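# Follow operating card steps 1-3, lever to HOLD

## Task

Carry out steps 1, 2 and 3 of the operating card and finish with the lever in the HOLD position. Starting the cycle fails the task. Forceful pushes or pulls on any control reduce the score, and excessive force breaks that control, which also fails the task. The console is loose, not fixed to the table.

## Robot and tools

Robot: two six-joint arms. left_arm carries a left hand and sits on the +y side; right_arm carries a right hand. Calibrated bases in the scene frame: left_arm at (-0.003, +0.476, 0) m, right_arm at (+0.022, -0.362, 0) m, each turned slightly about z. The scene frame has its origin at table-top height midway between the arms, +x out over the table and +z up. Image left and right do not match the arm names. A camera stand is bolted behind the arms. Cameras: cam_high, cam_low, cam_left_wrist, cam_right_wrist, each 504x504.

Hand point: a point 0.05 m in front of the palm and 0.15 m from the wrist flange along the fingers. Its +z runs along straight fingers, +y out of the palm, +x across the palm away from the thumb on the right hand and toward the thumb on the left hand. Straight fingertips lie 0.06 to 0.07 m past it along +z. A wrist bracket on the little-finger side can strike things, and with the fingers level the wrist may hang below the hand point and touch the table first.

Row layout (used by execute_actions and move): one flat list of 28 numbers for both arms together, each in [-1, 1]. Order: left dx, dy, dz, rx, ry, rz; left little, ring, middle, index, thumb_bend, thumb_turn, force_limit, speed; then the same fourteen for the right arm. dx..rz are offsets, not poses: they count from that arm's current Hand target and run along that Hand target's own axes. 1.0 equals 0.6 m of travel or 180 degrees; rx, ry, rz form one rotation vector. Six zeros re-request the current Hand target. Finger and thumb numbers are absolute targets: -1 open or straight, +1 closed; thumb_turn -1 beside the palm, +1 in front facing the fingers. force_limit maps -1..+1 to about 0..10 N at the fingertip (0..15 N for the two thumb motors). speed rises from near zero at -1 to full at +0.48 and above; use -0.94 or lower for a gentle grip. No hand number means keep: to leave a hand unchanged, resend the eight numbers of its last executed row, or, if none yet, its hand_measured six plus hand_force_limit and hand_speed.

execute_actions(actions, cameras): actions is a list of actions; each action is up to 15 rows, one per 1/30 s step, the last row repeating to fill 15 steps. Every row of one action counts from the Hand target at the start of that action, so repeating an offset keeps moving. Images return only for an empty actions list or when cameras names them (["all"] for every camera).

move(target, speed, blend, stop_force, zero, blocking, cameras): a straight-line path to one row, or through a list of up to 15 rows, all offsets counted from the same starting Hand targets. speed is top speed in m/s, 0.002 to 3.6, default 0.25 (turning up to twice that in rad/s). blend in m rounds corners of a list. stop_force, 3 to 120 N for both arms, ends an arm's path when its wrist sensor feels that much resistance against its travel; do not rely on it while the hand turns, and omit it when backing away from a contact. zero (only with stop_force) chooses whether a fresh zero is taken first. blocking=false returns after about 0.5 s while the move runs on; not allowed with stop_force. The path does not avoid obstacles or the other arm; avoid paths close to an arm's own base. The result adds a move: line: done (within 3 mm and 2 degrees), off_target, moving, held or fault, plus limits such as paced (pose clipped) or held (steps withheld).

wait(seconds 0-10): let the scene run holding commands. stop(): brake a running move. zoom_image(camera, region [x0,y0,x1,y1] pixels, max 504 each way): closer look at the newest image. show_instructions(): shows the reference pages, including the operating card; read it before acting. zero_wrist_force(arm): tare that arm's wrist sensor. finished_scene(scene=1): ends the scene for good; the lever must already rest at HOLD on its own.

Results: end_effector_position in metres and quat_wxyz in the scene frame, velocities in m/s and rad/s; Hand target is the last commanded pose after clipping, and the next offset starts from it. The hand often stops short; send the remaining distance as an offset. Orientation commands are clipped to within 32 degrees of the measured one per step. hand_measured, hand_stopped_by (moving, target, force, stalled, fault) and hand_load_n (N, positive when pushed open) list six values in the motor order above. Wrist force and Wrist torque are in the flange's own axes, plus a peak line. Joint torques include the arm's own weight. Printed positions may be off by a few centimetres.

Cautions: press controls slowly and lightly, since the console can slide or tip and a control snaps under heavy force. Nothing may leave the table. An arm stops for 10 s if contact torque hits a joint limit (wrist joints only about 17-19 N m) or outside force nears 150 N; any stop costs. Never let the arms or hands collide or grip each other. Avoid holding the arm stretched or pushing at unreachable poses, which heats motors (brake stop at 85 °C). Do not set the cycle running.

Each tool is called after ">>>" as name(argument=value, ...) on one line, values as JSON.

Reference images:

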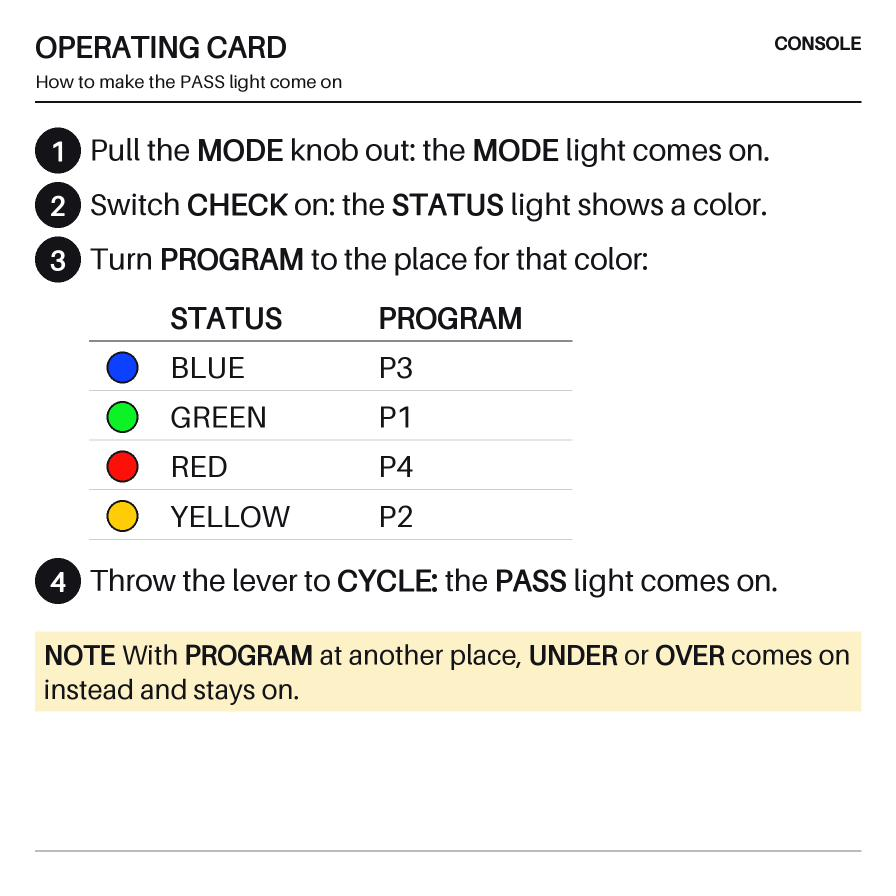

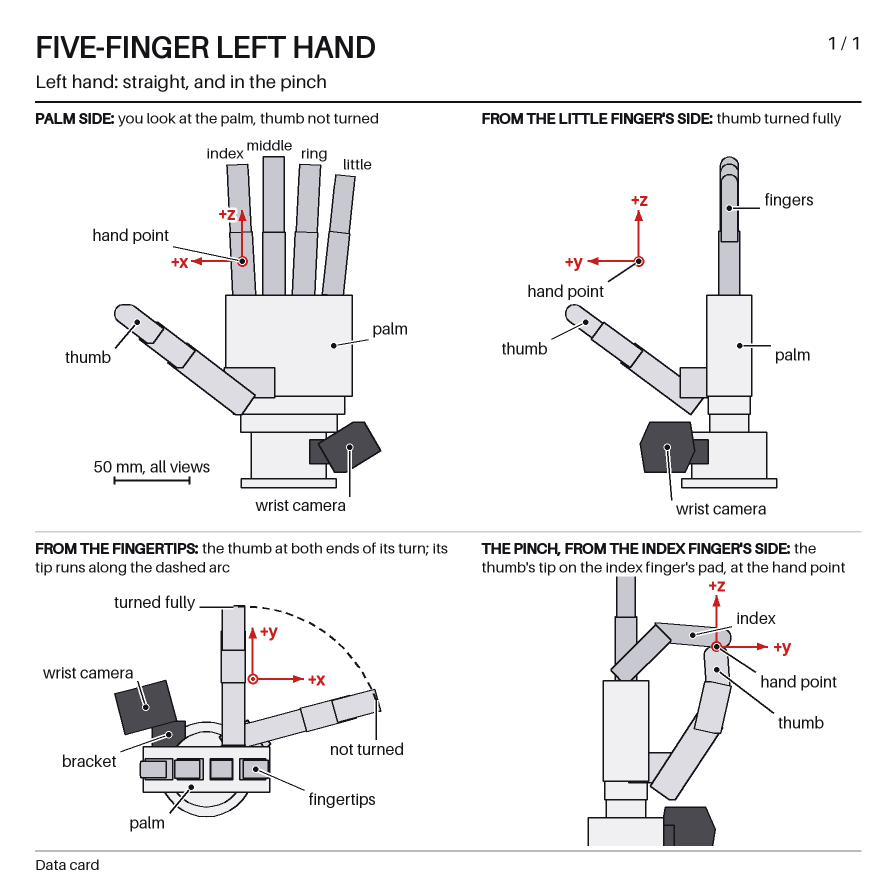

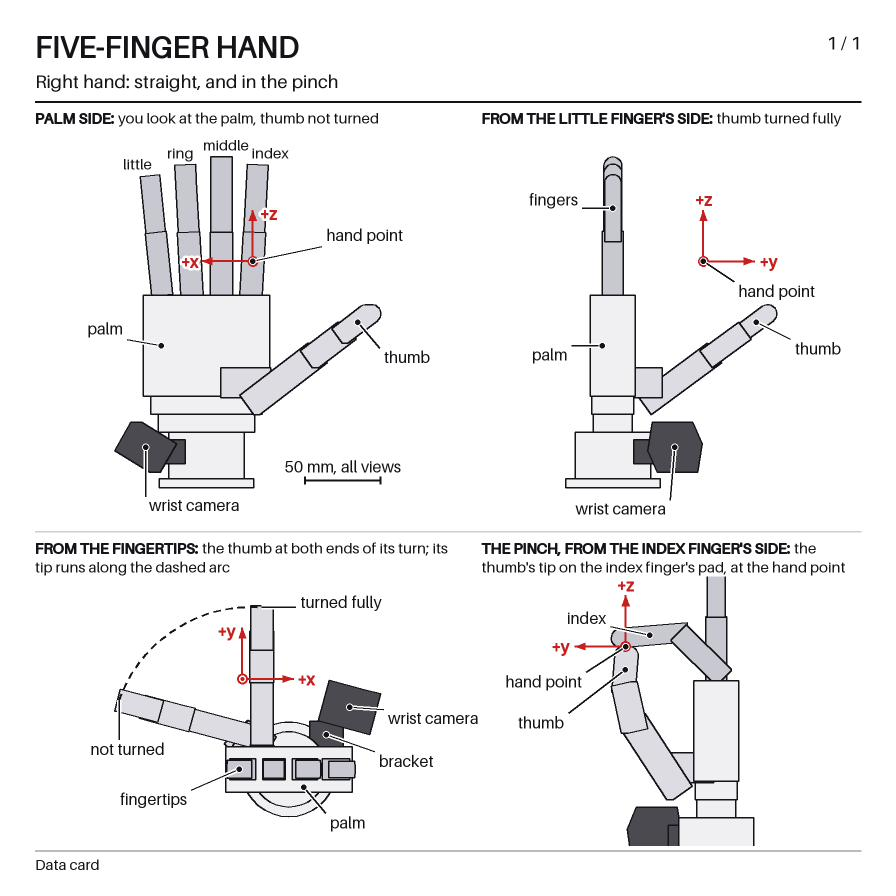

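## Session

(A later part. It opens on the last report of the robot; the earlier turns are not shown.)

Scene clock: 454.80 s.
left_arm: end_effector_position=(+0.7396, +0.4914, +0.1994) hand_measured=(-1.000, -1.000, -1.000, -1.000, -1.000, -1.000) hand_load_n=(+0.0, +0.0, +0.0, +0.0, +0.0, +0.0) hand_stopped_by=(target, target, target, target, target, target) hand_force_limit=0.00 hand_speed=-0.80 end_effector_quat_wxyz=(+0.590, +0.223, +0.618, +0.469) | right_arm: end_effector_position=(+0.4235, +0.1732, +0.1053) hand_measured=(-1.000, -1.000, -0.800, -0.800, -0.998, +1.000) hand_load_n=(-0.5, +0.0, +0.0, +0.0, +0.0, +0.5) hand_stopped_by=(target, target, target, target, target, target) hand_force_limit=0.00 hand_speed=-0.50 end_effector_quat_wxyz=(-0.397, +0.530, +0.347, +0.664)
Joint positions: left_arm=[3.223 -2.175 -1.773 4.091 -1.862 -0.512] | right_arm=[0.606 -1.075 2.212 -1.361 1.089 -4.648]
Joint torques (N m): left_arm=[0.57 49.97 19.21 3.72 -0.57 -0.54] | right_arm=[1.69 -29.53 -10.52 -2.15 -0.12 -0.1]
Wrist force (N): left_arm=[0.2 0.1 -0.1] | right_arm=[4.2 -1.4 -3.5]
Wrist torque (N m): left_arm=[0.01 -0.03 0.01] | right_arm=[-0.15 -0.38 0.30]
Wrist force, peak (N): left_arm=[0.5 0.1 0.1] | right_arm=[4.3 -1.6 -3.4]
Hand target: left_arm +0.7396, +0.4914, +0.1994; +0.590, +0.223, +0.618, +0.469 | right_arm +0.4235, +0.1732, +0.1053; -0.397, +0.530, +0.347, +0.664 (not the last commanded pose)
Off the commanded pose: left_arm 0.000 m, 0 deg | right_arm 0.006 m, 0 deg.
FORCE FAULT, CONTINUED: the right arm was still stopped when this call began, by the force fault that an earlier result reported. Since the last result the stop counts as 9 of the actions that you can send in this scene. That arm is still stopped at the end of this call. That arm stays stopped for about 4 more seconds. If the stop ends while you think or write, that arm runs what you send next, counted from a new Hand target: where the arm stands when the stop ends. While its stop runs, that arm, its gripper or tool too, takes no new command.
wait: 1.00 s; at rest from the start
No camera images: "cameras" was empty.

>>> wait(seconds=2.5, cameras=[])

>>> move(target=[0,0,0,0,0,0,-1,-1,-1,-1,-1,-1,0,-0.8,0.0783,-0.0285,0,0,0,0,-1,-1,-0.8,-0.8,-1,1,0,-0.5], speed=0.05, cameras=["cam_high"])

Scene clock: 459.30 s.
left_arm: end_effector_position=(+0.7396, +0.4914, +0.1994) hand_measured=(-1.000, -1.000, -1.000, -1.000, -1.000, -1.000) hand_load_n=(+0.0, +0.0, +0.0, +0.0, +0.0, +0.0) hand_stopped_by=(target, target, target, target, target, target) hand_force_limit=0.00 hand_speed=-0.80 end_effector_quat_wxyz=(+0.590, +0.223, +0.618, +0.469) | right_arm: end_effector_position=(+0.4235, +0.1732, +0.1053) hand_measured=(-1.000, -1.000, -0.800, -0.800, -0.998, +1.000) hand_load_n=(+0.0, +0.0, +0.0, +0.0, +0.0, +0.5) hand_stopped_by=(target, target, target, target, target, target) hand_force_limit=0.00 hand_speed=-0.50 end_effector_quat_wxyz=(-0.397, +0.530, +0.347, +0.664)
Joint positions: left_arm=[3.223 -2.175 -1.773 4.091 -1.862 -0.512] | right_arm=[0.606 -1.075 2.212 -1.361 1.089 -4.648]
Joint torques (N m): left_arm=[0.61 50.75 18.86 3.79 -0.59 -0.58] | right_arm=[0.51 -29.8 -10.44 -2.17 -0.21 0.1]
Wrist force (N): left_arm=[0.1 -0.2 0.0] | right_arm=[4.0 -1.6 -3.2]
Wrist torque (N m): left_arm=[-0.03 -0.02 0.01] | right_arm=[-0.18 -0.36 0.29]
Wrist force, peak (N): left_arm=[0.4 -0.3 -0.1] | right_arm=[4.3 -1.5 -3.6]
Hand target: left_arm +0.7396, +0.4914, +0.1994; +0.590, +0.223, +0.618, +0.469 | right_arm +0.4235, +0.1732, +0.1053; -0.397, +0.530, +0.347, +0.664 (not the last commanded pose)
Off the commanded pose: left_arm 0.000 m, 0 deg | right_arm 0.006 m, 0 deg.
FORCE FAULT, CONTINUED: the right arm's stop, for the force fault that an earlier result reported, is over. The rest of the stop counts as 8 of the actions that you can send in this scene. During its stop the right arm's controller moved it back a little. That arm's target is now where it stood when the stop ended, not its last command. That arm accepts commands again.
wait: 2.50 s; at rest from the start
No camera images: "cameras" was empty.

Scene clock: 460.63 s.
left_arm: end_effector_position=(+0.7396, +0.4914, +0.1994) hand_measured=(-1.000, -1.000, -1.000, -1.000, -1.000, -1.000) hand_load_n=(+0.0, +0.0, +0.0, +0.0, +0.5, +0.0) hand_stopped_by=(target, target, target, target, target, target) hand_force_limit=0.00 hand_speed=-0.80 end_effector_quat_wxyz=(+0.590, +0.223, +0.618, +0.469) | right_arm: end_effector_position=(+0.4023, +0.1733, +0.1505) hand_measured=(-1.000, -1.000, -0.800, -0.800, -0.998, +1.000) hand_load_n=(+0.0, +0.0, +0.0, +0.0, +0.0, +0.5) hand_stopped_by=(target, target, target, target, target, target) hand_force_limit=0.00 hand_speed=-0.50 end_effector_quat_wxyz=(-0.397, +0.530, +0.347, +0.664)
Joint positions: left_arm=[3.223 -2.175 -1.773 4.091 -1.862 -0.512] | right_arm=[0.64 -1.211 2.231 -1.241 1.122 -4.657]
Joint torques (N m): left_arm=[0.93 50.47 19.06 3.83 -0.56 -0.56] | right_arm=[-6.46 -23 -11.03 -4.51 -1.4 -0.99]
Wrist force (N): left_arm=[0.2 -0.1 0.0] | right_arm=[3.7 -1.6 -3.4]
Wrist torque (N m): left_arm=[-0.01 -0.04 0.01] | right_arm=[-0.17 -0.32 0.26]
Wrist force, peak (N): left_arm=[0.3 0.3 -0.3] | right_arm=[4.6 -1.7 -3.4]
Hand target: left_arm +0.7396, +0.4914, +0.1994; +0.590, +0.223, +0.618, +0.469 | right_arm +0.4024, +0.1732, +0.1506; -0.397, +0.530, +0.347, +0.664
Off the commanded pose: left_arm 0.000 m, 0 deg | right_arm 0.000 m, 0 deg.
move: done
Images, in order (width x height): cam_high 504x504.

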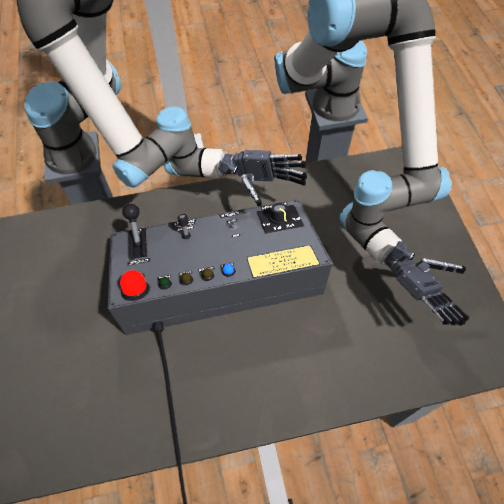

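>>> zoom_image(camera="cam_high", region=[100, 190, 260, 310])

Scaled by 3.150 from the camera's 504x504 image, which has a finer 720x720 frame.

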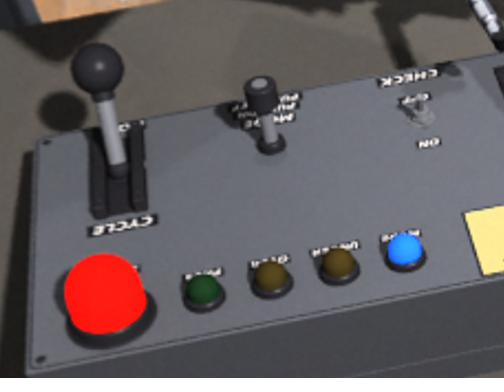

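>>> move(target=[0,0,0,0,0,0,-1,-1,-1,-1,-1,-1,0,-0.8,-0.0083,0.0027,0.004,-0.0888,0.0323,0,-1,-1,-0.8,-0.8,-1,1,0,-0.5], speed=0.15, cameras=["cam_right_wrist"])

>>> move(target=[0,0,0,0,0,0,-1,-1,-1,-1,-1,-1,0,-0.8,-0.047,0.0171,0,0,0,0,-1,-1,-0.8,-0.8,-1,1,0,-0.5], speed=0.05, stop_force=4, cameras=["cam_right_wrist","cam_high","cam_low"])

>>> zoom_image(camera="cam_low", region=[200, 130, 420, 350])

Scene clock: 466.30 s.
left_arm: end_effector_position=(+0.7396, +0.4914, +0.1994) hand_measured=(-1.000, -1.000, -1.000, -1.000, -1.000, -1.000) hand_load_n=(+0.0, +0.0, +0.0, +0.0, +0.0, +0.0) hand_stopped_by=(target, target, target, target, target, target) hand_force_limit=0.00 hand_speed=-0.80 end_effector_quat_wxyz=(+0.590, +0.223, +0.618, +0.469) | right_arm: end_effector_position=(+0.4055, +0.1755, +0.1463) hand_measured=(-1.000, -1.000, -0.800, -0.800, -0.998, +1.000) hand_load_n=(+0.0, +0.0, +0.0, +0.0, +0.0, +0.5) hand_stopped_by=(target, target, target, target, target, target) hand_force_limit=0.00 hand_speed=-0.50 end_effector_quat_wxyz=(-0.337, +0.545, +0.231, +0.732)
Joint positions: left_arm=[3.223 -2.175 -1.773 4.091 -1.862 -0.512] | right_arm=[0.822 -1.105 2.176 -1.374 1.581 -4.685]
Joint torques (N m): left_arm=[1.09 51.11 19.42 3.73 -0.59 -0.54] | right_arm=[2.05 -32.91 0.34 -0.41 0.94 2.28]
Wrist force (N): left_arm=[0.1 -0.2 0.0] | right_arm=[4.1 -1.4 -3.1]
Wrist torque (N m): left_arm=[-0.03 -0.03 0.01] | right_arm=[-0.17 -0.38 0.51]
Wrist force, peak (N): left_arm=[0.3 0.1 -0.3] | right_arm=[4.2 -1.7 -3.4]
Hand target: left_arm +0.7396, +0.4914, +0.1994; +0.590, +0.223, +0.618, +0.469 | right_arm +0.4055, +0.1754, +0.1462; -0.337, +0.545, +0.231, +0.732
Off the commanded pose: left_arm 0.000 m, 0 deg | right_arm 0.000 m, 0 deg.
move: done
Images, in order (width x height): cam_right_wrist 504x504.

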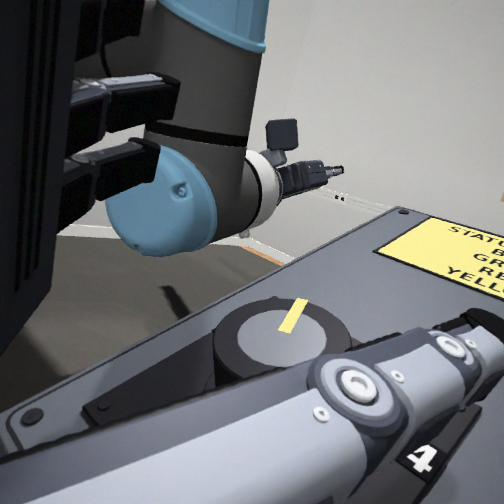

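Scene clock: 468.07 s.
left_arm: end_effector_position=(+0.7396, +0.4914, +0.1994) hand_measured=(-1.000, -1.000, -1.000, -1.000, -1.000, -1.000) hand_load_n=(+0.0, +0.0, +0.0, +0.0, +0.0, +0.0) hand_stopped_by=(target, target, target, target, target, target) hand_force_limit=0.00 hand_speed=-0.80 end_effector_quat_wxyz=(+0.590, +0.223, +0.618, +0.469) | right_arm: end_effector_position=(+0.4181, +0.1754, +0.1191) hand_measured=(-1.000, -1.000, -0.800, -0.800, -0.998, +1.000) hand_load_n=(+0.0, +0.0, +0.0, +0.0, +0.0, +0.5) hand_stopped_by=(target, target, target, target, target, target) hand_force_limit=0.00 hand_speed=-0.50 end_effector_quat_wxyz=(-0.337, +0.545, +0.231, +0.732)
Joint positions: left_arm=[3.223 -2.175 -1.773 4.091 -1.862 -0.512] | right_arm=[0.799 -1.028 2.165 -1.439 1.559 -4.678]
Joint torques (N m): left_arm=[1.15 50.12 19.81 3.76 -0.63 -0.58] | right_arm=[9.54 -28.41 2.11 -0.41 0.81 -2.1]
Wrist force (N): left_arm=[0.0 -0.1 -0.4] | right_arm=[4.3 -1.4 -3.3]
Wrist torque (N m): left_arm=[0.01 -0.03 0.00] | right_arm=[-0.16 -0.40 0.52]
Wrist force, peak (N): left_arm=[0.3 0.1 -0.3] | right_arm=[4.5 -1.7 -3.6]
Hand target: left_arm +0.7396, +0.4914, +0.1994; +0.590, +0.223, +0.618, +0.469 | right_arm +0.4181, +0.1754, +0.1190; -0.337, +0.545, +0.231, +0.732
Off the commanded pose: left_arm 0.000 m, 0 deg | right_arm 0.000 m, 0 deg.
move: done
Images, in order (width x height): cam_high 504x504, cam_low 504x504, cam_right_wrist 504x504.

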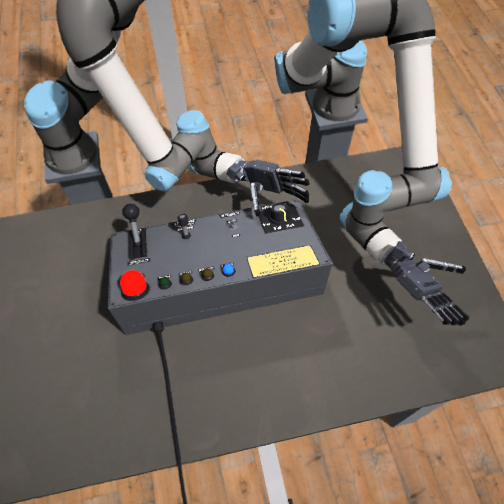

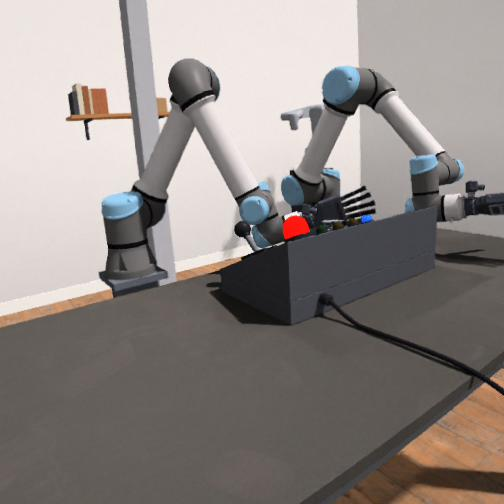

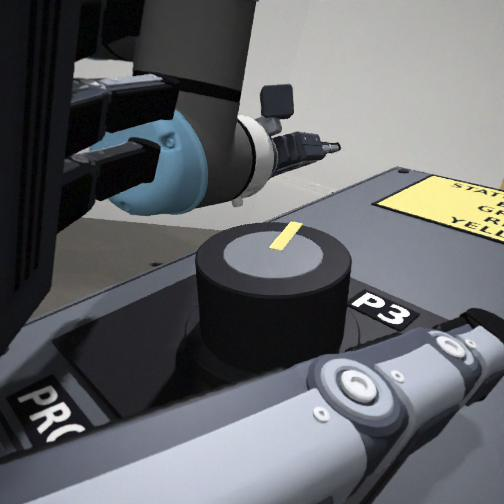

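Scaled by 2.291 from the camera's 504x504 image, which has a finer 720x720 frame.

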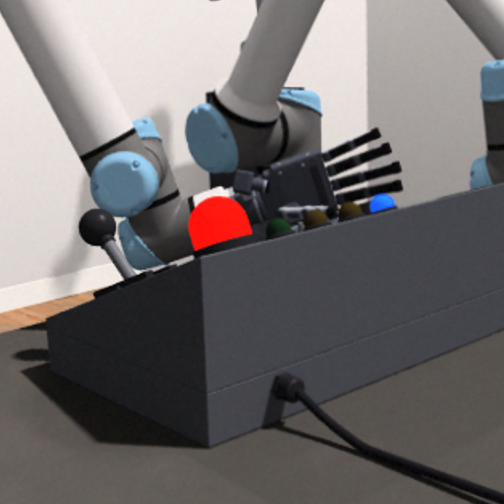

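>>> move(target=[0,0,0,0,0,0,-1,-1,-1,-1,-1,-1,0,-0.8,-0.0313,0.0114,0,0,0,0,-1,-1,-0.8,-0.8,-1,1,0,-0.5], speed=0.04, stop_force=4, cameras=["cam_right_wrist"])

>>> move(target=[0,0,0,0,0,0,-1,-1,-1,-1,-1,-1,0,-0.8,0,0,0,0,0,0,-1,-1,0.3,0.3,0.3,1,-0.3,-0.8], speed=0.03, cameras=["cam_right_wrist","cam_high"])

Scene clock: 472.07 s.
left_arm: end_effector_position=(+0.7396, +0.4914, +0.1994) hand_measured=(-1.000, -1.000, -1.000, -1.000, -1.000, -1.000) hand_load_n=(+0.0, +0.0, +0.0, +0.0, +0.0, +0.0) hand_stopped_by=(target, target, target, target, target, target) hand_force_limit=0.00 hand_speed=-0.80 end_effector_quat_wxyz=(+0.590, +0.223, +0.618, +0.469) | right_arm: end_effector_position=(+0.4266, +0.1754, +0.1009) hand_measured=(-1.000, -1.000, -0.800, -0.800, -0.998, +1.000) hand_load_n=(+0.0, +0.0, +0.0, +0.0, +0.0, +0.5) hand_stopped_by=(target, target, target, target, target, target) hand_force_limit=0.00 hand_speed=-0.50 end_effector_quat_wxyz=(-0.337, +0.545, +0.231, +0.732)
Joint positions: left_arm=[3.223 -2.175 -1.773 4.091 -1.862 -0.512] | right_arm=[0.784 -0.977 2.154 -1.48 1.545 -4.674]
Joint torques (N m): left_arm=[1.06 50.77 19.59 3.75 -0.69 -0.56] | right_arm=[8.35 -38.62 2.09 -0.18 0.94 -2.15]
Wrist force (N): left_arm=[0.2 -0.1 -0.2] | right_arm=[4.1 -1.4 -3.5]
Wrist torque (N m): left_arm=[0.00 -0.05 0.02] | right_arm=[-0.15 -0.37 0.51]
Wrist force, peak (N): left_arm=[0.1 -0.4 -0.3] | right_arm=[4.4 -1.2 -3.5]
Hand target: left_arm +0.7396, +0.4914, +0.1994; +0.590, +0.223, +0.618, +0.469 | right_arm +0.4266, +0.1754, +0.1009; -0.337, +0.545, +0.231, +0.732
Off the commanded pose: left_arm 0.000 m, 0 deg | right_arm 0.000 m, 0 deg.
move: done
Images, in order (width x height): cam_right_wrist 504x504.

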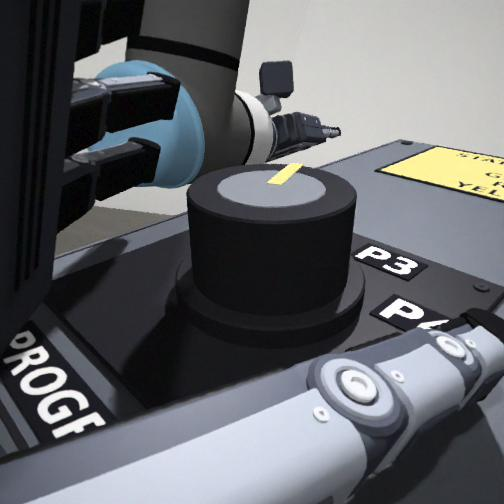

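Scene clock: 474.07 s.
left_arm: end_effector_position=(+0.7396, +0.4914, +0.1994) hand_measured=(-1.000, -1.000, -1.000, -1.000, -1.000, -1.000) hand_load_n=(+0.0, +0.0, +0.0, +0.0, +0.5, +0.0) hand_stopped_by=(target, target, target, target, target, target) hand_force_limit=0.00 hand_speed=-0.80 end_effector_quat_wxyz=(+0.590, +0.223, +0.618, +0.469) | right_arm: end_effector_position=(+0.4266, +0.1754, +0.1009) hand_measured=(-1.000, -1.000, -0.174, -0.138, -0.508, +1.000) hand_load_n=(+0.0, +0.0, +2.0, +7.5, +6.5, +0.5) hand_stopped_by=(target, target, force, force, force, target) hand_force_limit=-0.30 hand_speed=-0.80 end_effector_quat_wxyz=(-0.337, +0.545, +0.231, +0.732)
Joint positions: left_arm=[3.223 -2.175 -1.773 4.091 -1.862 -0.512] | right_arm=[0.784 -0.977 2.154 -1.48 1.545 -4.674]
Joint torques (N m): left_arm=[0.97 50.46 19.94 3.78 -0.68 -0.63] | right_arm=[0.96 -30.28 1.07 -0.45 0.92 -1.99]
Wrist force (N): left_arm=[-0.2 -0.1 -0.1] | right_arm=[6.9 -1.6 -0.5]
Wrist torque (N m): left_arm=[0.00 0.02 -0.01] | right_arm=[-0.05 -0.26 0.53]
Wrist force, peak (N): left_arm=[0.2 -0.1 -0.4] | right_arm=[6.8 -4.8 2.0]
Hand target: left_arm +0.7396, +0.4914, +0.1994; +0.590, +0.223, +0.618, +0.469 | right_arm +0.4266, +0.1754, +0.1009; -0.337, +0.545, +0.231, +0.732
Off the commanded pose: left_arm 0.000 m, 0 deg | right_arm 0.000 m, 0 deg.
move: done
Images, in order (width x height): cam_high 504x504, cam_right_wrist 504x504.

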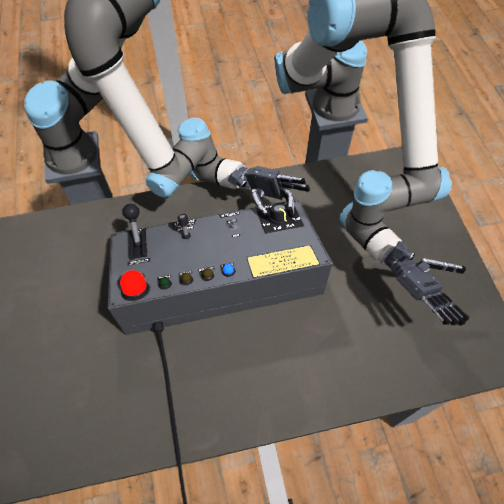

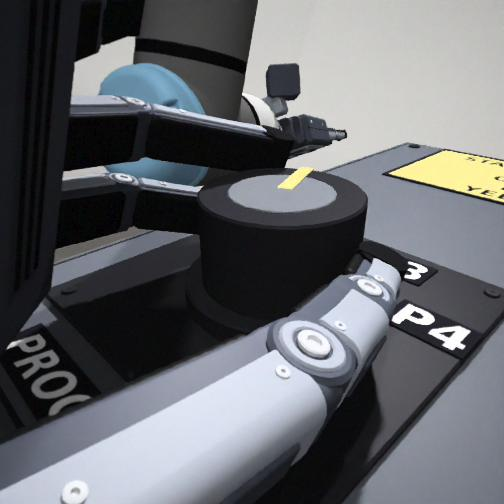

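>>> move(target=[0,0,0,0,0,0,-1,-1,-1,-1,-1,-1,0,-0.8,0,0,0,0,0,0,-1,-1,0.4,0.4,0.4,1,0,-0.85], speed=0.03, cameras=[])

>>> move(target=[[0,0,0,0,0,0,-1,-1,-1,-1,-1,-1,0,-0.8,0.0005,-0.0027,0.0037,-0.0783,0.0285,0,-1,-1,0.4,0.4,0.4,1,0,-0.85],[0,0,0,0,0,0,-1,-1,-1,-1,-1,-1,0,-0.8,0.0007,-0.004,0.007,-0.1567,0.057,0,-1,-1,0.4,0.4,0.4,1,0,-0.85]], speed=0.08, stop_force=25, cameras=["cam_right_wrist","cam_high"])

Scene clock: 478.23 s.
left_arm: end_effector_position=(+0.7396, +0.4914, +0.1994) hand_measured=(-1.000, -1.000, -1.000, -1.000, -1.000, -1.000) hand_load_n=(+0.0, +0.0, +0.0, +0.0, +0.0, +0.0) hand_stopped_by=(target, target, target, target, target, target) hand_force_limit=0.00 hand_speed=-0.80 end_effector_quat_wxyz=(+0.590, +0.223, +0.618, +0.469) | right_arm: end_effector_position=(+0.4266, +0.1754, +0.1009) hand_measured=(-1.000, -1.000, -0.162, -0.138, -0.506, +1.000) hand_load_n=(+0.0, +0.0, +9.5, +7.5, +7.5, +1.0) hand_stopped_by=(target, target, force, force, force, target) hand_force_limit=0.00 hand_speed=-0.85 end_effector_quat_wxyz=(-0.337, +0.545, +0.231, +0.732)
Joint positions: left_arm=[3.223 -2.175 -1.773 4.091 -1.862 -0.512] | right_arm=[0.784 -0.977 2.154 -1.48 1.545 -4.674]
Joint torques (N m): left_arm=[1.46 50.54 19.54 3.81 -0.62 -0.54] | right_arm=[-6.72 -26.02 -1.91 -0.57 0.83 -1.94]
Wrist force (N): left_arm=[-0.1 0.0 0.0] | right_arm=[6.7 -2.6 3.6]
Wrist torque (N m): left_arm=[-0.01 0.01 -0.01] | right_arm=[-0.02 -0.31 0.50]
Wrist force, peak (N): left_arm=[0.3 -0.1 -0.3] | right_arm=[7.0 -3.0 3.6]
Hand target: left_arm +0.7396, +0.4914, +0.1994; +0.590, +0.223, +0.618, +0.469 | right_arm +0.4266, +0.1754, +0.1009; -0.337, +0.545, +0.231, +0.732
Off the commanded pose: left_arm 0.000 m, 0 deg | right_arm 0.000 m, 0 deg.
move: done
No camera images: "cameras" was empty.

Scene clock: 482.60 s.
left_arm: end_effector_position=(+0.7396, +0.4914, +0.1994) hand_measured=(-1.000, -1.000, -1.000, -1.000, -1.000, -1.000) hand_load_n=(+0.0, +0.0, +0.0, +0.0, +0.0, +0.0) hand_stopped_by=(target, target, target, target, target, target) hand_force_limit=0.00 hand_speed=-0.80 end_effector_quat_wxyz=(+0.590, +0.223, +0.618, +0.469) | right_arm: end_effector_position=(+0.4274, +0.1798, +0.1026) hand_measured=(-1.000, -1.000, -0.162, -0.138, -0.506, +1.000) hand_load_n=(+0.0, +0.0, +12.0, +7.0, +5.5, -2.0) hand_stopped_by=(target, target, force, force, force, target) hand_force_limit=0.00 hand_speed=-0.85 end_effector_quat_wxyz=(-0.213, +0.544, +0.015, +0.812)
Joint positions: left_arm=[3.223 -2.175 -1.773 4.091 -1.862 -0.512] | right_arm=[1.015 -0.814 1.895 -1.629 2.243 -4.847]
Joint torques (N m): left_arm=[1.06 50.39 19.72 3.77 -0.6 -0.52] | right_arm=[-4.67 -48.01 2.84 -0.22 0.85 2.2]
Wrist force (N): left_arm=[-0.1 0.0 0.1] | right_arm=[-0.1 -3.3 4.2]
Wrist torque (N m): left_arm=[-0.01 0.00 0.00] | right_arm=[-0.28 -0.61 0.39]
Wrist force, peak (N): left_arm=[0.1 -0.4 -0.2] | right_arm=[10.7 -1.8 1.2]
Hand target: left_arm +0.7396, +0.4914, +0.1994; +0.590, +0.223, +0.618, +0.469 | right_arm +0.4274, +0.1798, +0.1026; -0.213, +0.544, +0.015, +0.812
Off the commanded pose: left_arm 0.000 m, 0 deg | right_arm 0.000 m, 0 deg.
move: done
Images, in order (width x height): cam_high 504x504, cam_right_wrist 504x504.

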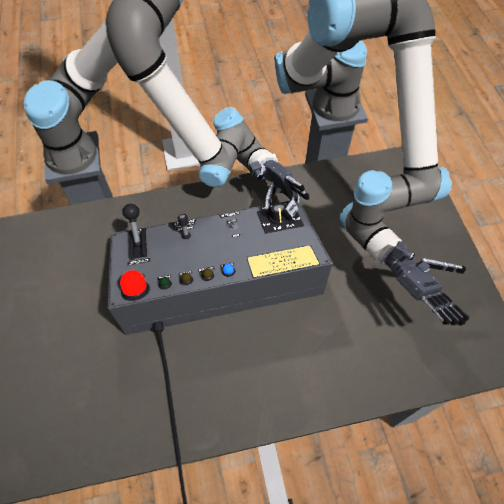

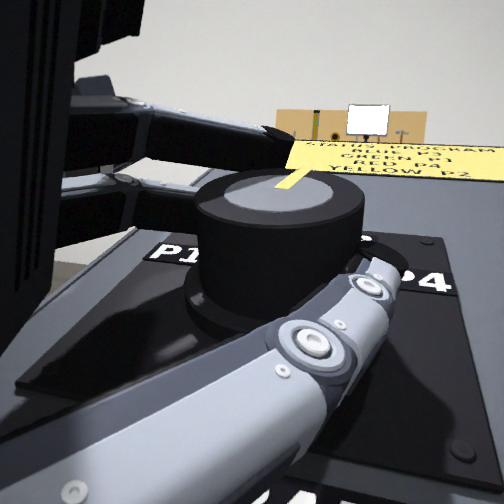

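>>> move(target=[0,0,0,0,0,0,-1,-1,-1,-1,-1,-1,0,-0.8,-0.0003,-0.0008,0.0027,-0.0627,0.0228,0,-1,-1,0.4,0.4,0.4,1,0,-0.85], speed=0.08, stop_force=25, cameras=["cam_high"])

>>> zoom_image(camera="cam_high", region=[220, 150, 320, 250])

>>> move(target=[0,0,0,0,0,0,-1,-1,-1,-1,-1,-1,0,-0.8,0,0,0,0,0,0,-1,-1,-0.8,-0.8,-1,1,0,-0.5], speed=0.07, cameras=["cam_right_wrist"])

Scene clock: 488.30 s.
left_arm: end_effector_position=(+0.7396, +0.4914, +0.1994) hand_measured=(-1.000, -1.000, -1.000, -1.000, -1.000, -1.000) hand_load_n=(+0.0, +0.0, +0.0, +0.0, +0.0, +0.0) hand_stopped_by=(target, target, target, target, target, target) hand_force_limit=0.00 hand_speed=-0.80 end_effector_quat_wxyz=(+0.590, +0.223, +0.618, +0.469) | right_arm: end_effector_position=(+0.4287, +0.1807, +0.1032) hand_measured=(-1.000, -1.000, -0.162, -0.138, -0.506, +1.000) hand_load_n=(+0.0, +0.0, +11.5, +5.5, +5.5, -2.5) hand_stopped_by=(target, target, force, force, force, target) hand_force_limit=0.00 hand_speed=-0.85 end_effector_quat_wxyz=(-0.159, +0.533, -0.072, +0.828)
Joint positions: left_arm=[3.223 -2.175 -1.773 4.091 -1.862 -0.512] | right_arm=[1.059 -0.746 1.77 -1.754 2.457 -4.994]
Joint torques (N m): left_arm=[0.64 50.4 19.59 3.71 -0.54 -0.47] | right_arm=[-6.21 -50.16 0.78 -0.42 0.9 1.79]
Wrist force (N): left_arm=[0.1 0.1 -0.1] | right_arm=[0.9 -5.6 1.4]
Wrist torque (N m): left_arm=[0.01 -0.02 0.00] | right_arm=[-0.26 -0.59 0.35]
Wrist force, peak (N): left_arm=[0.3 0.3 -0.1] | right_arm=[1.0 -5.8 1.7]
Hand target: left_arm +0.7396, +0.4914, +0.1994; +0.590, +0.223, +0.618, +0.469 | right_arm +0.4287, +0.1807, +0.1032; -0.159, +0.533, -0.072, +0.828
Off the commanded pose: left_arm 0.000 m, 0 deg | right_arm 0.000 m, 0 deg.
move: done
Images, in order (width x height): cam_high 504x504.

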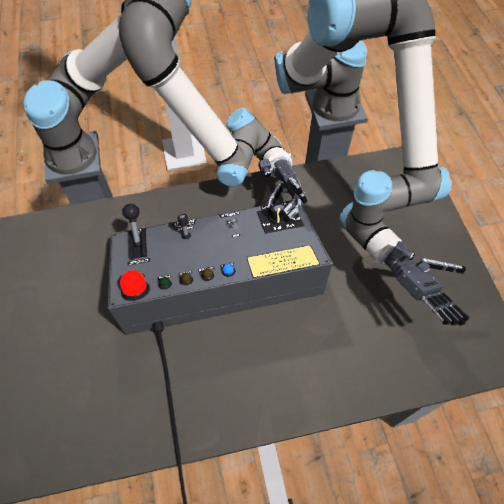

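Scaled by 5.040 from the camera's 504x504 image, which has a finer 720x720 frame.

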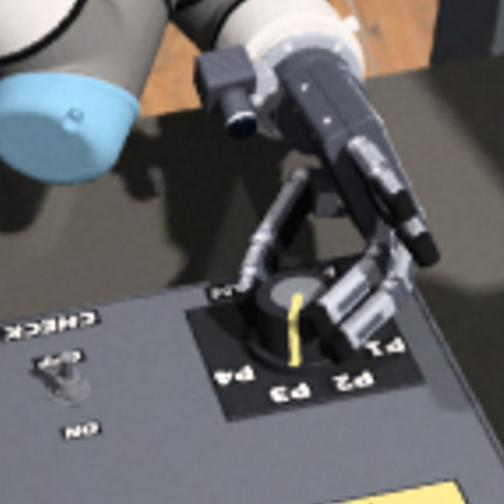

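Scene clock: 489.27 s.
left_arm: end_effector_position=(+0.7396, +0.4914, +0.1994) hand_measured=(-1.000, -1.000, -1.000, -1.000, -1.000, -1.000) hand_load_n=(+0.0, +0.0, +0.0, +0.0, +0.0, +0.0) hand_stopped_by=(target, target, target, target, target, target) hand_force_limit=0.00 hand_speed=-0.80 end_effector_quat_wxyz=(+0.590, +0.223, +0.618, +0.469) | right_arm: end_effector_position=(+0.4287, +0.1807, +0.1032) hand_measured=(-1.000, -1.000, -0.800, -0.800, -1.000, +1.000) hand_load_n=(+0.0, +0.0, +0.0, +0.0, -0.5, -2.0) hand_stopped_by=(target, target, target, target, target, target) hand_force_limit=0.00 hand_speed=-0.50 end_effector_quat_wxyz=(-0.159, +0.533, -0.072, +0.828)
Joint positions: left_arm=[3.223 -2.175 -1.773 4.091 -1.862 -0.512] | right_arm=[1.059 -0.746 1.77 -1.754 2.457 -4.994]
Joint torques (N m): left_arm=[1.08 50.51 19.7 3.7 -0.68 -0.58] | right_arm=[-4.47 -47.37 -18.65 -0.37 -2.43 1.3]
Wrist force (N): left_arm=[0.1 0.0 0.0] | right_arm=[4.5 -1.8 -2.9]
Wrist torque (N m): left_arm=[0.00 -0.03 0.01] | right_arm=[-0.15 -0.37 0.44]
Wrist force, peak (N): left_arm=[0.3 -0.2 -0.2] | right_arm=[4.7 -2.3 -3.3]
Hand target: left_arm +0.7396, +0.4914, +0.1994; +0.590, +0.223, +0.618, +0.469 | right_arm +0.4287, +0.1807, +0.1032; -0.159, +0.533, -0.072, +0.828
Off the commanded pose: left_arm 0.000 m, 0 deg | right_arm 0.000 m, 0 deg.
move: done
Images, in order (width x height): cam_right_wrist 504x504.

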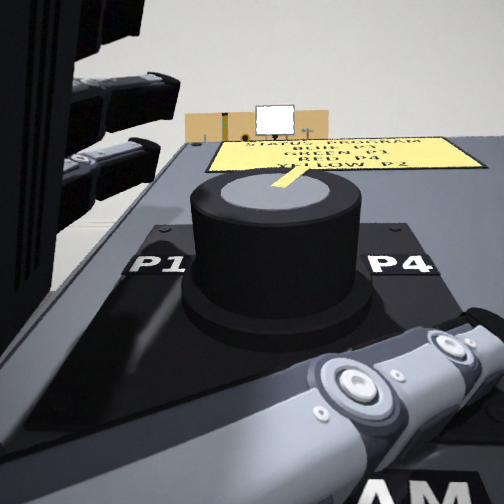

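>>> move(target=[[0,0,0,0,0,0,-1,-1,-1,-1,-1,-1,0,-0.8,0.0783,-0.0285,0,0,0,0,-1,-1,-0.8,-0.8,-1,1,0,-0.5],[0,0,0,0,0,0,-1,-1,-1,-1,-1,-1,0,-0.8,0.0795,-0.0198,-0.0052,0.2193,-0.0798,0,-1,-1,-0.8,-0.8,-1,1,0,-0.5]], speed=[0.1,0.25], cameras=["cam_high"])

>>> zoom_image(camera="cam_high", region=[220, 150, 320, 250])

>>> move(target=[0,0,0,0,0,0,-1,-1,-1,-1,-1,-1,0,-0.8,-0.0783,0.0285,0,0,0,0,-1,-1,-0.8,-0.8,-1,1,0,-0.5], speed=0.05, stop_force=4, cameras=["cam_right_wrist"])

>>> move(target=[0,0,0,0,0,0,-1,-1,-1,-1,-1,-1,0,-0.8,0,0,0,0,0,0,-1,-1,0.3,0.3,0.3,1,-0.3,-0.8], speed=0.03, cameras=["cam_right_wrist"])

Scene clock: 497.70 s.
left_arm: end_effector_position=(+0.7396, +0.4914, +0.1994) hand_measured=(-1.000, -1.000, -1.000, -1.000, -1.000, -1.000) hand_load_n=(+0.0, +0.0, +0.0, +0.0, +0.0, -0.5) hand_stopped_by=(target, target, target, target, target, target) hand_force_limit=0.00 hand_speed=-0.80 end_effector_quat_wxyz=(+0.590, +0.223, +0.618, +0.469) | right_arm: end_effector_position=(+0.4054, +0.1755, +0.1463) hand_measured=(-1.000, -1.000, -0.800, -0.800, -1.000, +1.000) hand_load_n=(+0.0, +0.0, +0.0, +0.0, +0.0, +0.5) hand_stopped_by=(target, target, target, target, target, target) hand_force_limit=0.00 hand_speed=-0.50 end_effector_quat_wxyz=(-0.337, +0.545, +0.231, +0.732)
Joint positions: left_arm=[3.223 -2.175 -1.773 4.091 -1.862 -0.512] | right_arm=[0.822 -1.105 2.175 -1.374 1.581 -4.685]
Joint torques (N m): left_arm=[0.68 50.35 20.47 3.76 -0.65 -0.49] | right_arm=[-5.01 -32.67 -24.88 -4.23 -1.41 -2.15]
Wrist force (N): left_arm=[0.3 -0.2 -0.3] | right_arm=[4.2 -1.5 -3.5]
Wrist torque (N m): left_arm=[-0.02 -0.06 0.02] | right_arm=[-0.16 -0.38 0.31]
Wrist force, peak (N): left_arm=[0.3 -0.3 0.1] | right_arm=[4.8 -1.7 -3.1]
Hand target: left_arm +0.7396, +0.4914, +0.1994; +0.590, +0.223, +0.618, +0.469 | right_arm +0.4055, +0.1755, +0.1464; -0.337, +0.545, +0.231, +0.732
Off the commanded pose: left_arm 0.000 m, 0 deg | right_arm 0.000 m, 0 deg.
move: done
Images, in order (width x height): cam_high 504x504.

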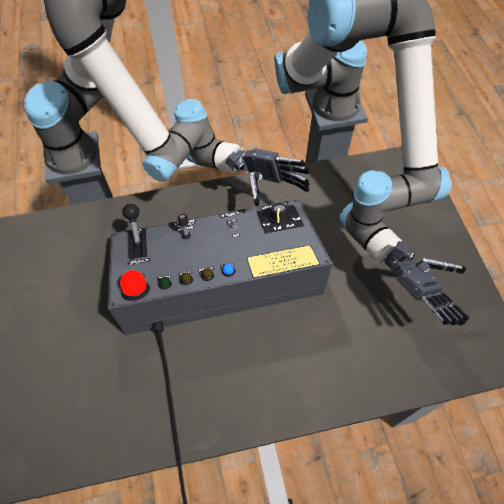

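Scaled by 5.040 from the camera's 504x504 image, which has a finer 720x720 frame.

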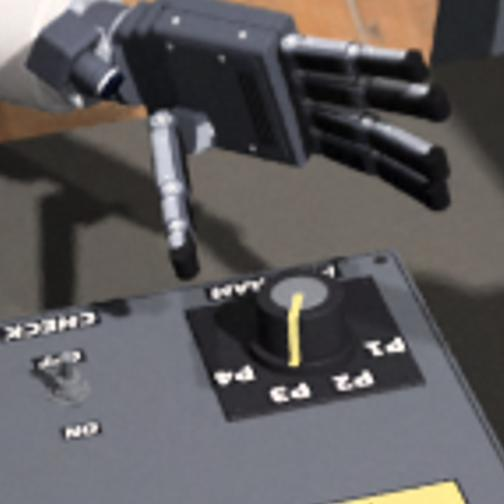

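Scene clock: 499.80 s.
left_arm: end_effector_position=(+0.7396, +0.4914, +0.1994) hand_measured=(-1.000, -1.000, -1.000, -1.000, -1.000, -1.000) hand_load_n=(+0.0, +0.0, +0.0, +0.0, +0.0, +0.5) hand_stopped_by=(target, target, target, target, target, target) hand_force_limit=0.00 hand_speed=-0.80 end_effector_quat_wxyz=(+0.590, +0.223, +0.618, +0.469) | right_arm: end_effector_position=(+0.4266, +0.1754, +0.1011) hand_measured=(-1.000, -1.000, -0.800, -0.800, -1.000, +1.000) hand_load_n=(+0.0, +0.0, +0.0, +0.0, +0.0, +0.5) hand_stopped_by=(target, target, target, target, target, target) hand_force_limit=0.00 hand_speed=-0.50 end_effector_quat_wxyz=(-0.337, +0.545, +0.231, +0.732)
Joint positions: left_arm=[3.223 -2.175 -1.773 4.091 -1.862 -0.512] | right_arm=[0.784 -0.977 2.154 -1.48 1.545 -4.674]
Joint torques (N m): left_arm=[0.74 50.1 20.09 3.77 -0.62 -0.4] | right_arm=[9.63 -28.04 2.64 -0.03 0.88 -2.03]
Wrist force (N): left_arm=[0.1 -0.1 -0.1] | right_arm=[4.0 -1.3 -3.4]
Wrist torque (N m): left_arm=[-0.01 -0.02 0.00] | right_arm=[-0.14 -0.36 0.30]
Wrist force, peak (N): left_arm=[0.3 0.0 -0.3] | right_arm=[4.3 -1.3 -3.5]
Hand target: left_arm +0.7396, +0.4914, +0.1994; +0.590, +0.223, +0.618, +0.469 | right_arm +0.4266, +0.1754, +0.1010; -0.337, +0.545, +0.231, +0.732
Off the commanded pose: left_arm 0.000 m, 0 deg | right_arm 0.000 m, 0 deg.
move: done
Images, in order (width x height): cam_right_wrist 504x504.

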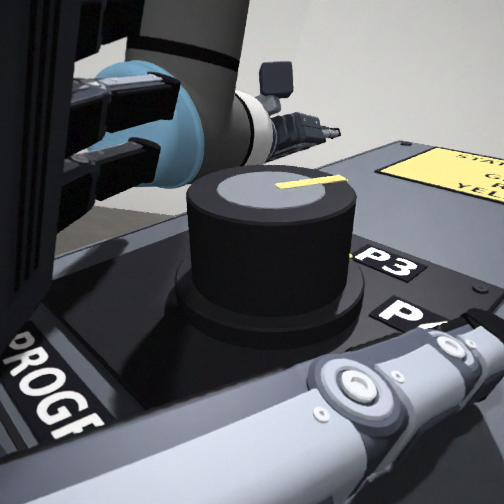

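Scene clock: 501.80 s.
left_arm: end_effector_position=(+0.7396, +0.4914, +0.1994) hand_measured=(-1.000, -1.000, -1.000, -1.000, -1.000, -1.000) hand_load_n=(+0.0, +0.0, +0.0, +0.0, +0.0, +0.0) hand_stopped_by=(target, target, target, target, target, target) hand_force_limit=0.00 hand_speed=-0.80 end_effector_quat_wxyz=(+0.590, +0.223, +0.618, +0.469) | right_arm: end_effector_position=(+0.4266, +0.1754, +0.1010) hand_measured=(-1.000, -1.000, -0.192, -0.138, -0.508, +1.000) hand_load_n=(+0.0, +0.0, +0.0, +7.5, +5.5, +0.5) hand_stopped_by=(target, target, force, force, force, target) hand_force_limit=-0.30 hand_speed=-0.80 end_effector_quat_wxyz=(-0.337, +0.545, +0.231, +0.732)
Joint positions: left_arm=[3.223 -2.175 -1.773 4.091 -1.862 -0.512] | right_arm=[0.785 -0.977 2.154 -1.48 1.545 -4.674]
Joint torques (N m): left_arm=[0.99 50.48 19.53 3.81 -0.59 -0.43] | right_arm=[2.28 -27.19 0.89 -0.36 0.8 -2.08]
Wrist force (N): left_arm=[0.0 0.0 -0.3] | right_arm=[6.1 -1.1 -1.4]
Wrist torque (N m): left_arm=[0.02 0.00 -0.01] | right_arm=[-0.04 -0.28 0.34]
Wrist force, peak (N): left_arm=[0.4 -0.3 -0.2] | right_arm=[6.3 -4.4 1.1]
Hand target: left_arm +0.7396, +0.4914, +0.1994; +0.590, +0.223, +0.618, +0.469 | right_arm +0.4266, +0.1754, +0.1010; -0.337, +0.545, +0.231, +0.732
Off the commanded pose: left_arm 0.000 m, 0 deg | right_arm 0.000 m, 0 deg.
move: done
Images, in order (width x height): cam_right_wrist 504x504.

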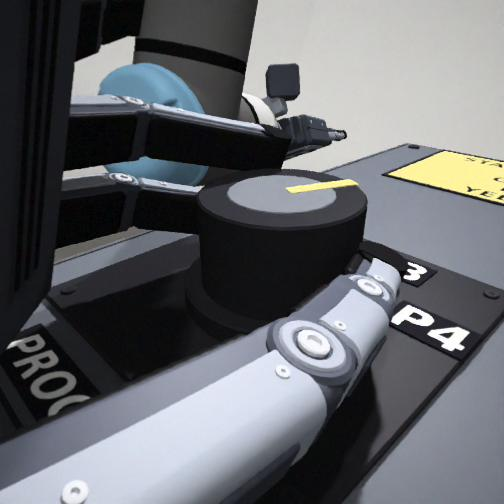

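>>> move(target=[0,0,0,0,0,0,-1,-1,-1,-1,-1,-1,0,-0.8,0,0,0,0,0,0,-1,-1,0.4,0.4,0.4,1,0,-0.85], speed=0.03, cameras=[])

>>> move(target=[[0,0,0,0,0,0,-1,-1,-1,-1,-1,-1,0,-0.8,0.0005,-0.0027,0.0037,-0.0783,0.0285,0,-1,-1,0.4,0.4,0.4,1,0,-0.85],[0,0,0,0,0,0,-1,-1,-1,-1,-1,-1,0,-0.8,0.0007,-0.004,0.007,-0.1567,0.057,0,-1,-1,0.4,0.4,0.4,1,0,-0.85]], speed=0.08, stop_force=25, cameras=["cam_high"])

>>> move(target=[0,0,0,0,0,0,-1,-1,-1,-1,-1,-1,0,-0.8,-0.0003,-0.0008,0.0025,-0.0575,0.0209,0,-1,-1,0.4,0.4,0.4,1,0,-0.85], speed=0.07, stop_force=20, cameras=["cam_high","cam_right_wrist"])

>>> zoom_image(camera="cam_high", region=[220, 150, 320, 250])

Scene clock: 505.13 s.
left_arm: end_effector_position=(+0.7396, +0.4914, +0.1994) hand_measured=(-1.000, -1.000, -1.000, -1.000, -1.000, -1.000) hand_load_n=(+0.0, +0.0, +0.0, +0.0, +0.0, +0.0) hand_stopped_by=(target, target, target, target, target, target) hand_force_limit=0.00 hand_speed=-0.80 end_effector_quat_wxyz=(+0.590, +0.223, +0.618, +0.469) | right_arm: end_effector_position=(+0.4266, +0.1754, +0.1010) hand_measured=(-1.000, -1.000, -0.166, -0.138, -0.500, +1.000) hand_load_n=(+0.0, +0.0, +6.5, +7.5, +8.5, +0.5) hand_stopped_by=(target, target, force, force, force, target) hand_force_limit=0.00 hand_speed=-0.85 end_effector_quat_wxyz=(-0.337, +0.545, +0.231, +0.732)
Joint positions: left_arm=[3.223 -2.175 -1.773 4.091 -1.862 -0.512] | right_arm=[0.784 -0.977 2.154 -1.48 1.545 -4.674]
Joint torques (N m): left_arm=[1.36 50.28 19.69 3.79 -0.69 -0.52] | right_arm=[-5.34 -27.28 -3.19 -0.83 0.59 -1.99]
Wrist force (N): left_arm=[0.1 0.2 0.1] | right_arm=[6.3 -1.4 1.2]
Wrist torque (N m): left_arm=[0.02 -0.02 0.00] | right_arm=[-0.05 -0.33 0.31]
Wrist force, peak (N): left_arm=[0.3 0.1 -0.3] | right_arm=[6.6 -1.4 -1.5]
Hand target: left_arm +0.7396, +0.4914, +0.1994; +0.590, +0.223, +0.618, +0.469 | right_arm +0.4266, +0.1754, +0.1010; -0.337, +0.545, +0.231, +0.732
Off the commanded pose: left_arm 0.000 m, 0 deg | right_arm 0.000 m, 0 deg.
move: done
No camera images: "cameras" was empty.

Scene clock: 509.50 s.
left_arm: end_effector_position=(+0.7396, +0.4914, +0.1994) hand_measured=(-1.000, -1.000, -1.000, -1.000, -1.000, -1.000) hand_load_n=(+0.0, +0.0, +0.0, +0.0, +0.0, +0.0) hand_stopped_by=(target, target, target, target, target, target) hand_force_limit=0.00 hand_speed=-0.80 end_effector_quat_wxyz=(+0.590, +0.223, +0.618, +0.469) | right_arm: end_effector_position=(+0.4274, +0.1799, +0.1028) hand_measured=(-1.000, -1.000, -0.166, -0.138, -0.500, +1.000) hand_load_n=(+0.0, +0.0, +10.0, +8.0, +6.0, -2.5) hand_stopped_by=(target, target, force, force, force, target) hand_force_limit=0.00 hand_speed=-0.85 end_effector_quat_wxyz=(-0.213, +0.544, +0.015, +0.812)
Joint positions: left_arm=[3.223 -2.175 -1.773 4.091 -1.862 -0.512] | right_arm=[1.015 -0.814 1.895 -1.629 2.244 -4.848]
Joint torques (N m): left_arm=[0.95 50.6 20.08 3.78 -0.71 -0.49] | right_arm=[-5.27 -48.07 3.23 -0.13 0.72 2.2]
Wrist force (N): left_arm=[0.3 0.1 -0.1] | right_arm=[1.1 -3.3 3.3]
Wrist torque (N m): left_arm=[0.02 -0.06 0.01] | right_arm=[-0.28 -0.58 0.38]
Wrist force, peak (N): left_arm=[0.3 0.0 -0.3] | right_arm=[10.4 -1.1 -4.1]
Hand target: left_arm +0.7396, +0.4914, +0.1994; +0.590, +0.223, +0.618, +0.469 | right_arm +0.4274, +0.1799, +0.1028; -0.213, +0.544, +0.015, +0.812
Off the commanded pose: left_arm 0.000 m, 0 deg | right_arm 0.000 m, 0 deg.
move: done
Images, in order (width x height): cam_high 504x504.

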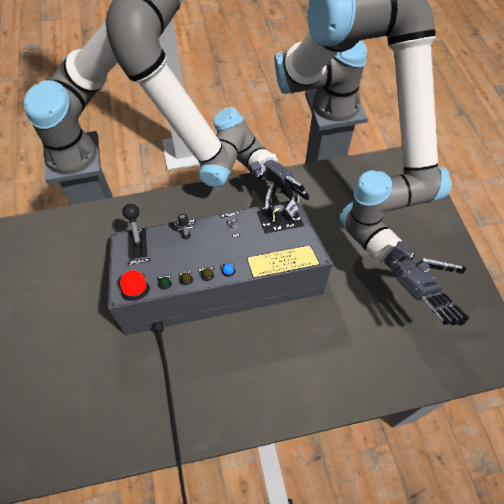

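Scene clock: 511.97 s.
left_arm: end_effector_position=(+0.7396, +0.4914, +0.1994) hand_measured=(-1.000, -1.000, -1.000, -1.000, -1.000, -1.000) hand_load_n=(+0.0, +0.0, +0.0, +0.0, +0.0, +0.0) hand_stopped_by=(target, target, target, target, target, target) hand_force_limit=0.00 hand_speed=-0.80 end_effector_quat_wxyz=(+0.590, +0.223, +0.618, +0.469) | right_arm: end_effector_position=(+0.4286, +0.1808, +0.1033) hand_measured=(-1.000, -1.000, -0.166, -0.138, -0.500, +1.000) hand_load_n=(+0.0, +0.0, +9.5, +6.5, +6.5, -3.5) hand_stopped_by=(target, target, force, force, force, target) hand_force_limit=0.00 hand_speed=-0.85 end_effector_quat_wxyz=(-0.163, +0.534, -0.065, +0.827)
Joint positions: left_arm=[3.223 -2.175 -1.773 4.091 -1.862 -0.512] | right_arm=[1.056 -0.752 1.78 -1.74 2.441 -4.98]
Joint torques (N m): left_arm=[1.23 50.44 19.98 3.73 -0.75 -0.38] | right_arm=[-7.27 -50.25 0.93 -0.1 1.03 2.22]
Wrist force (N): left_arm=[-0.1 -0.1 -0.1] | right_arm=[2.2 -5.6 -0.7]
Wrist torque (N m): left_arm=[-0.02 0.00 0.00] | right_arm=[-0.24 -0.50 0.34]
Wrist force, peak (N): left_arm=[0.2 0.1 -0.5] | right_arm=[2.8 -5.7 -0.3]
Hand target: left_arm +0.7396, +0.4914, +0.1994; +0.590, +0.223, +0.618, +0.469 | right_arm +0.4286, +0.1808, +0.1033; -0.163, +0.534, -0.065, +0.827
Off the commanded pose: left_arm 0.000 m, 0 deg | right_arm 0.000 m, 0 deg.
move: done
Images, in order (width x height): cam_high 504x504, cam_right_wrist 504x504.

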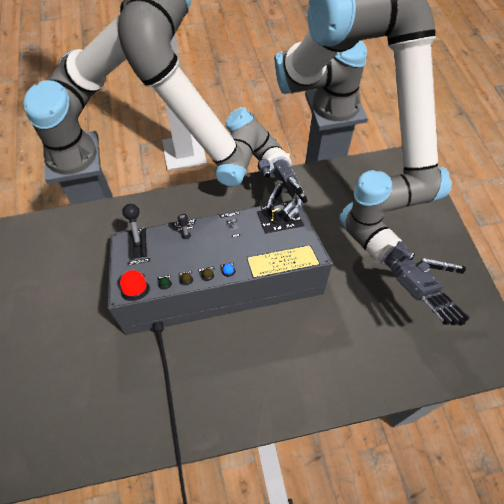

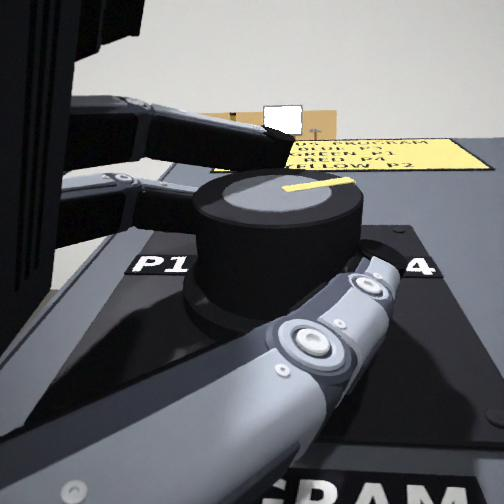

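Scaled by 5.040 from the camera's 504x504 image, which has a finer 720x720 frame.

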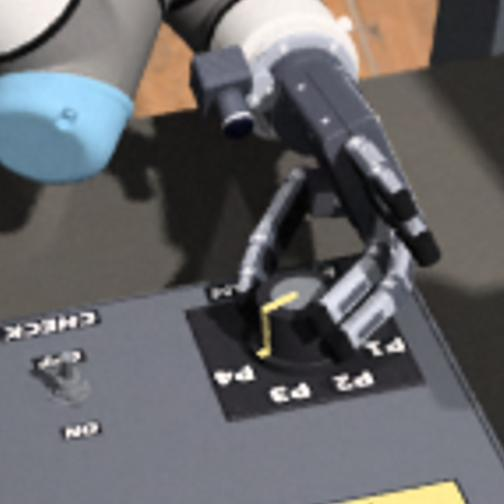

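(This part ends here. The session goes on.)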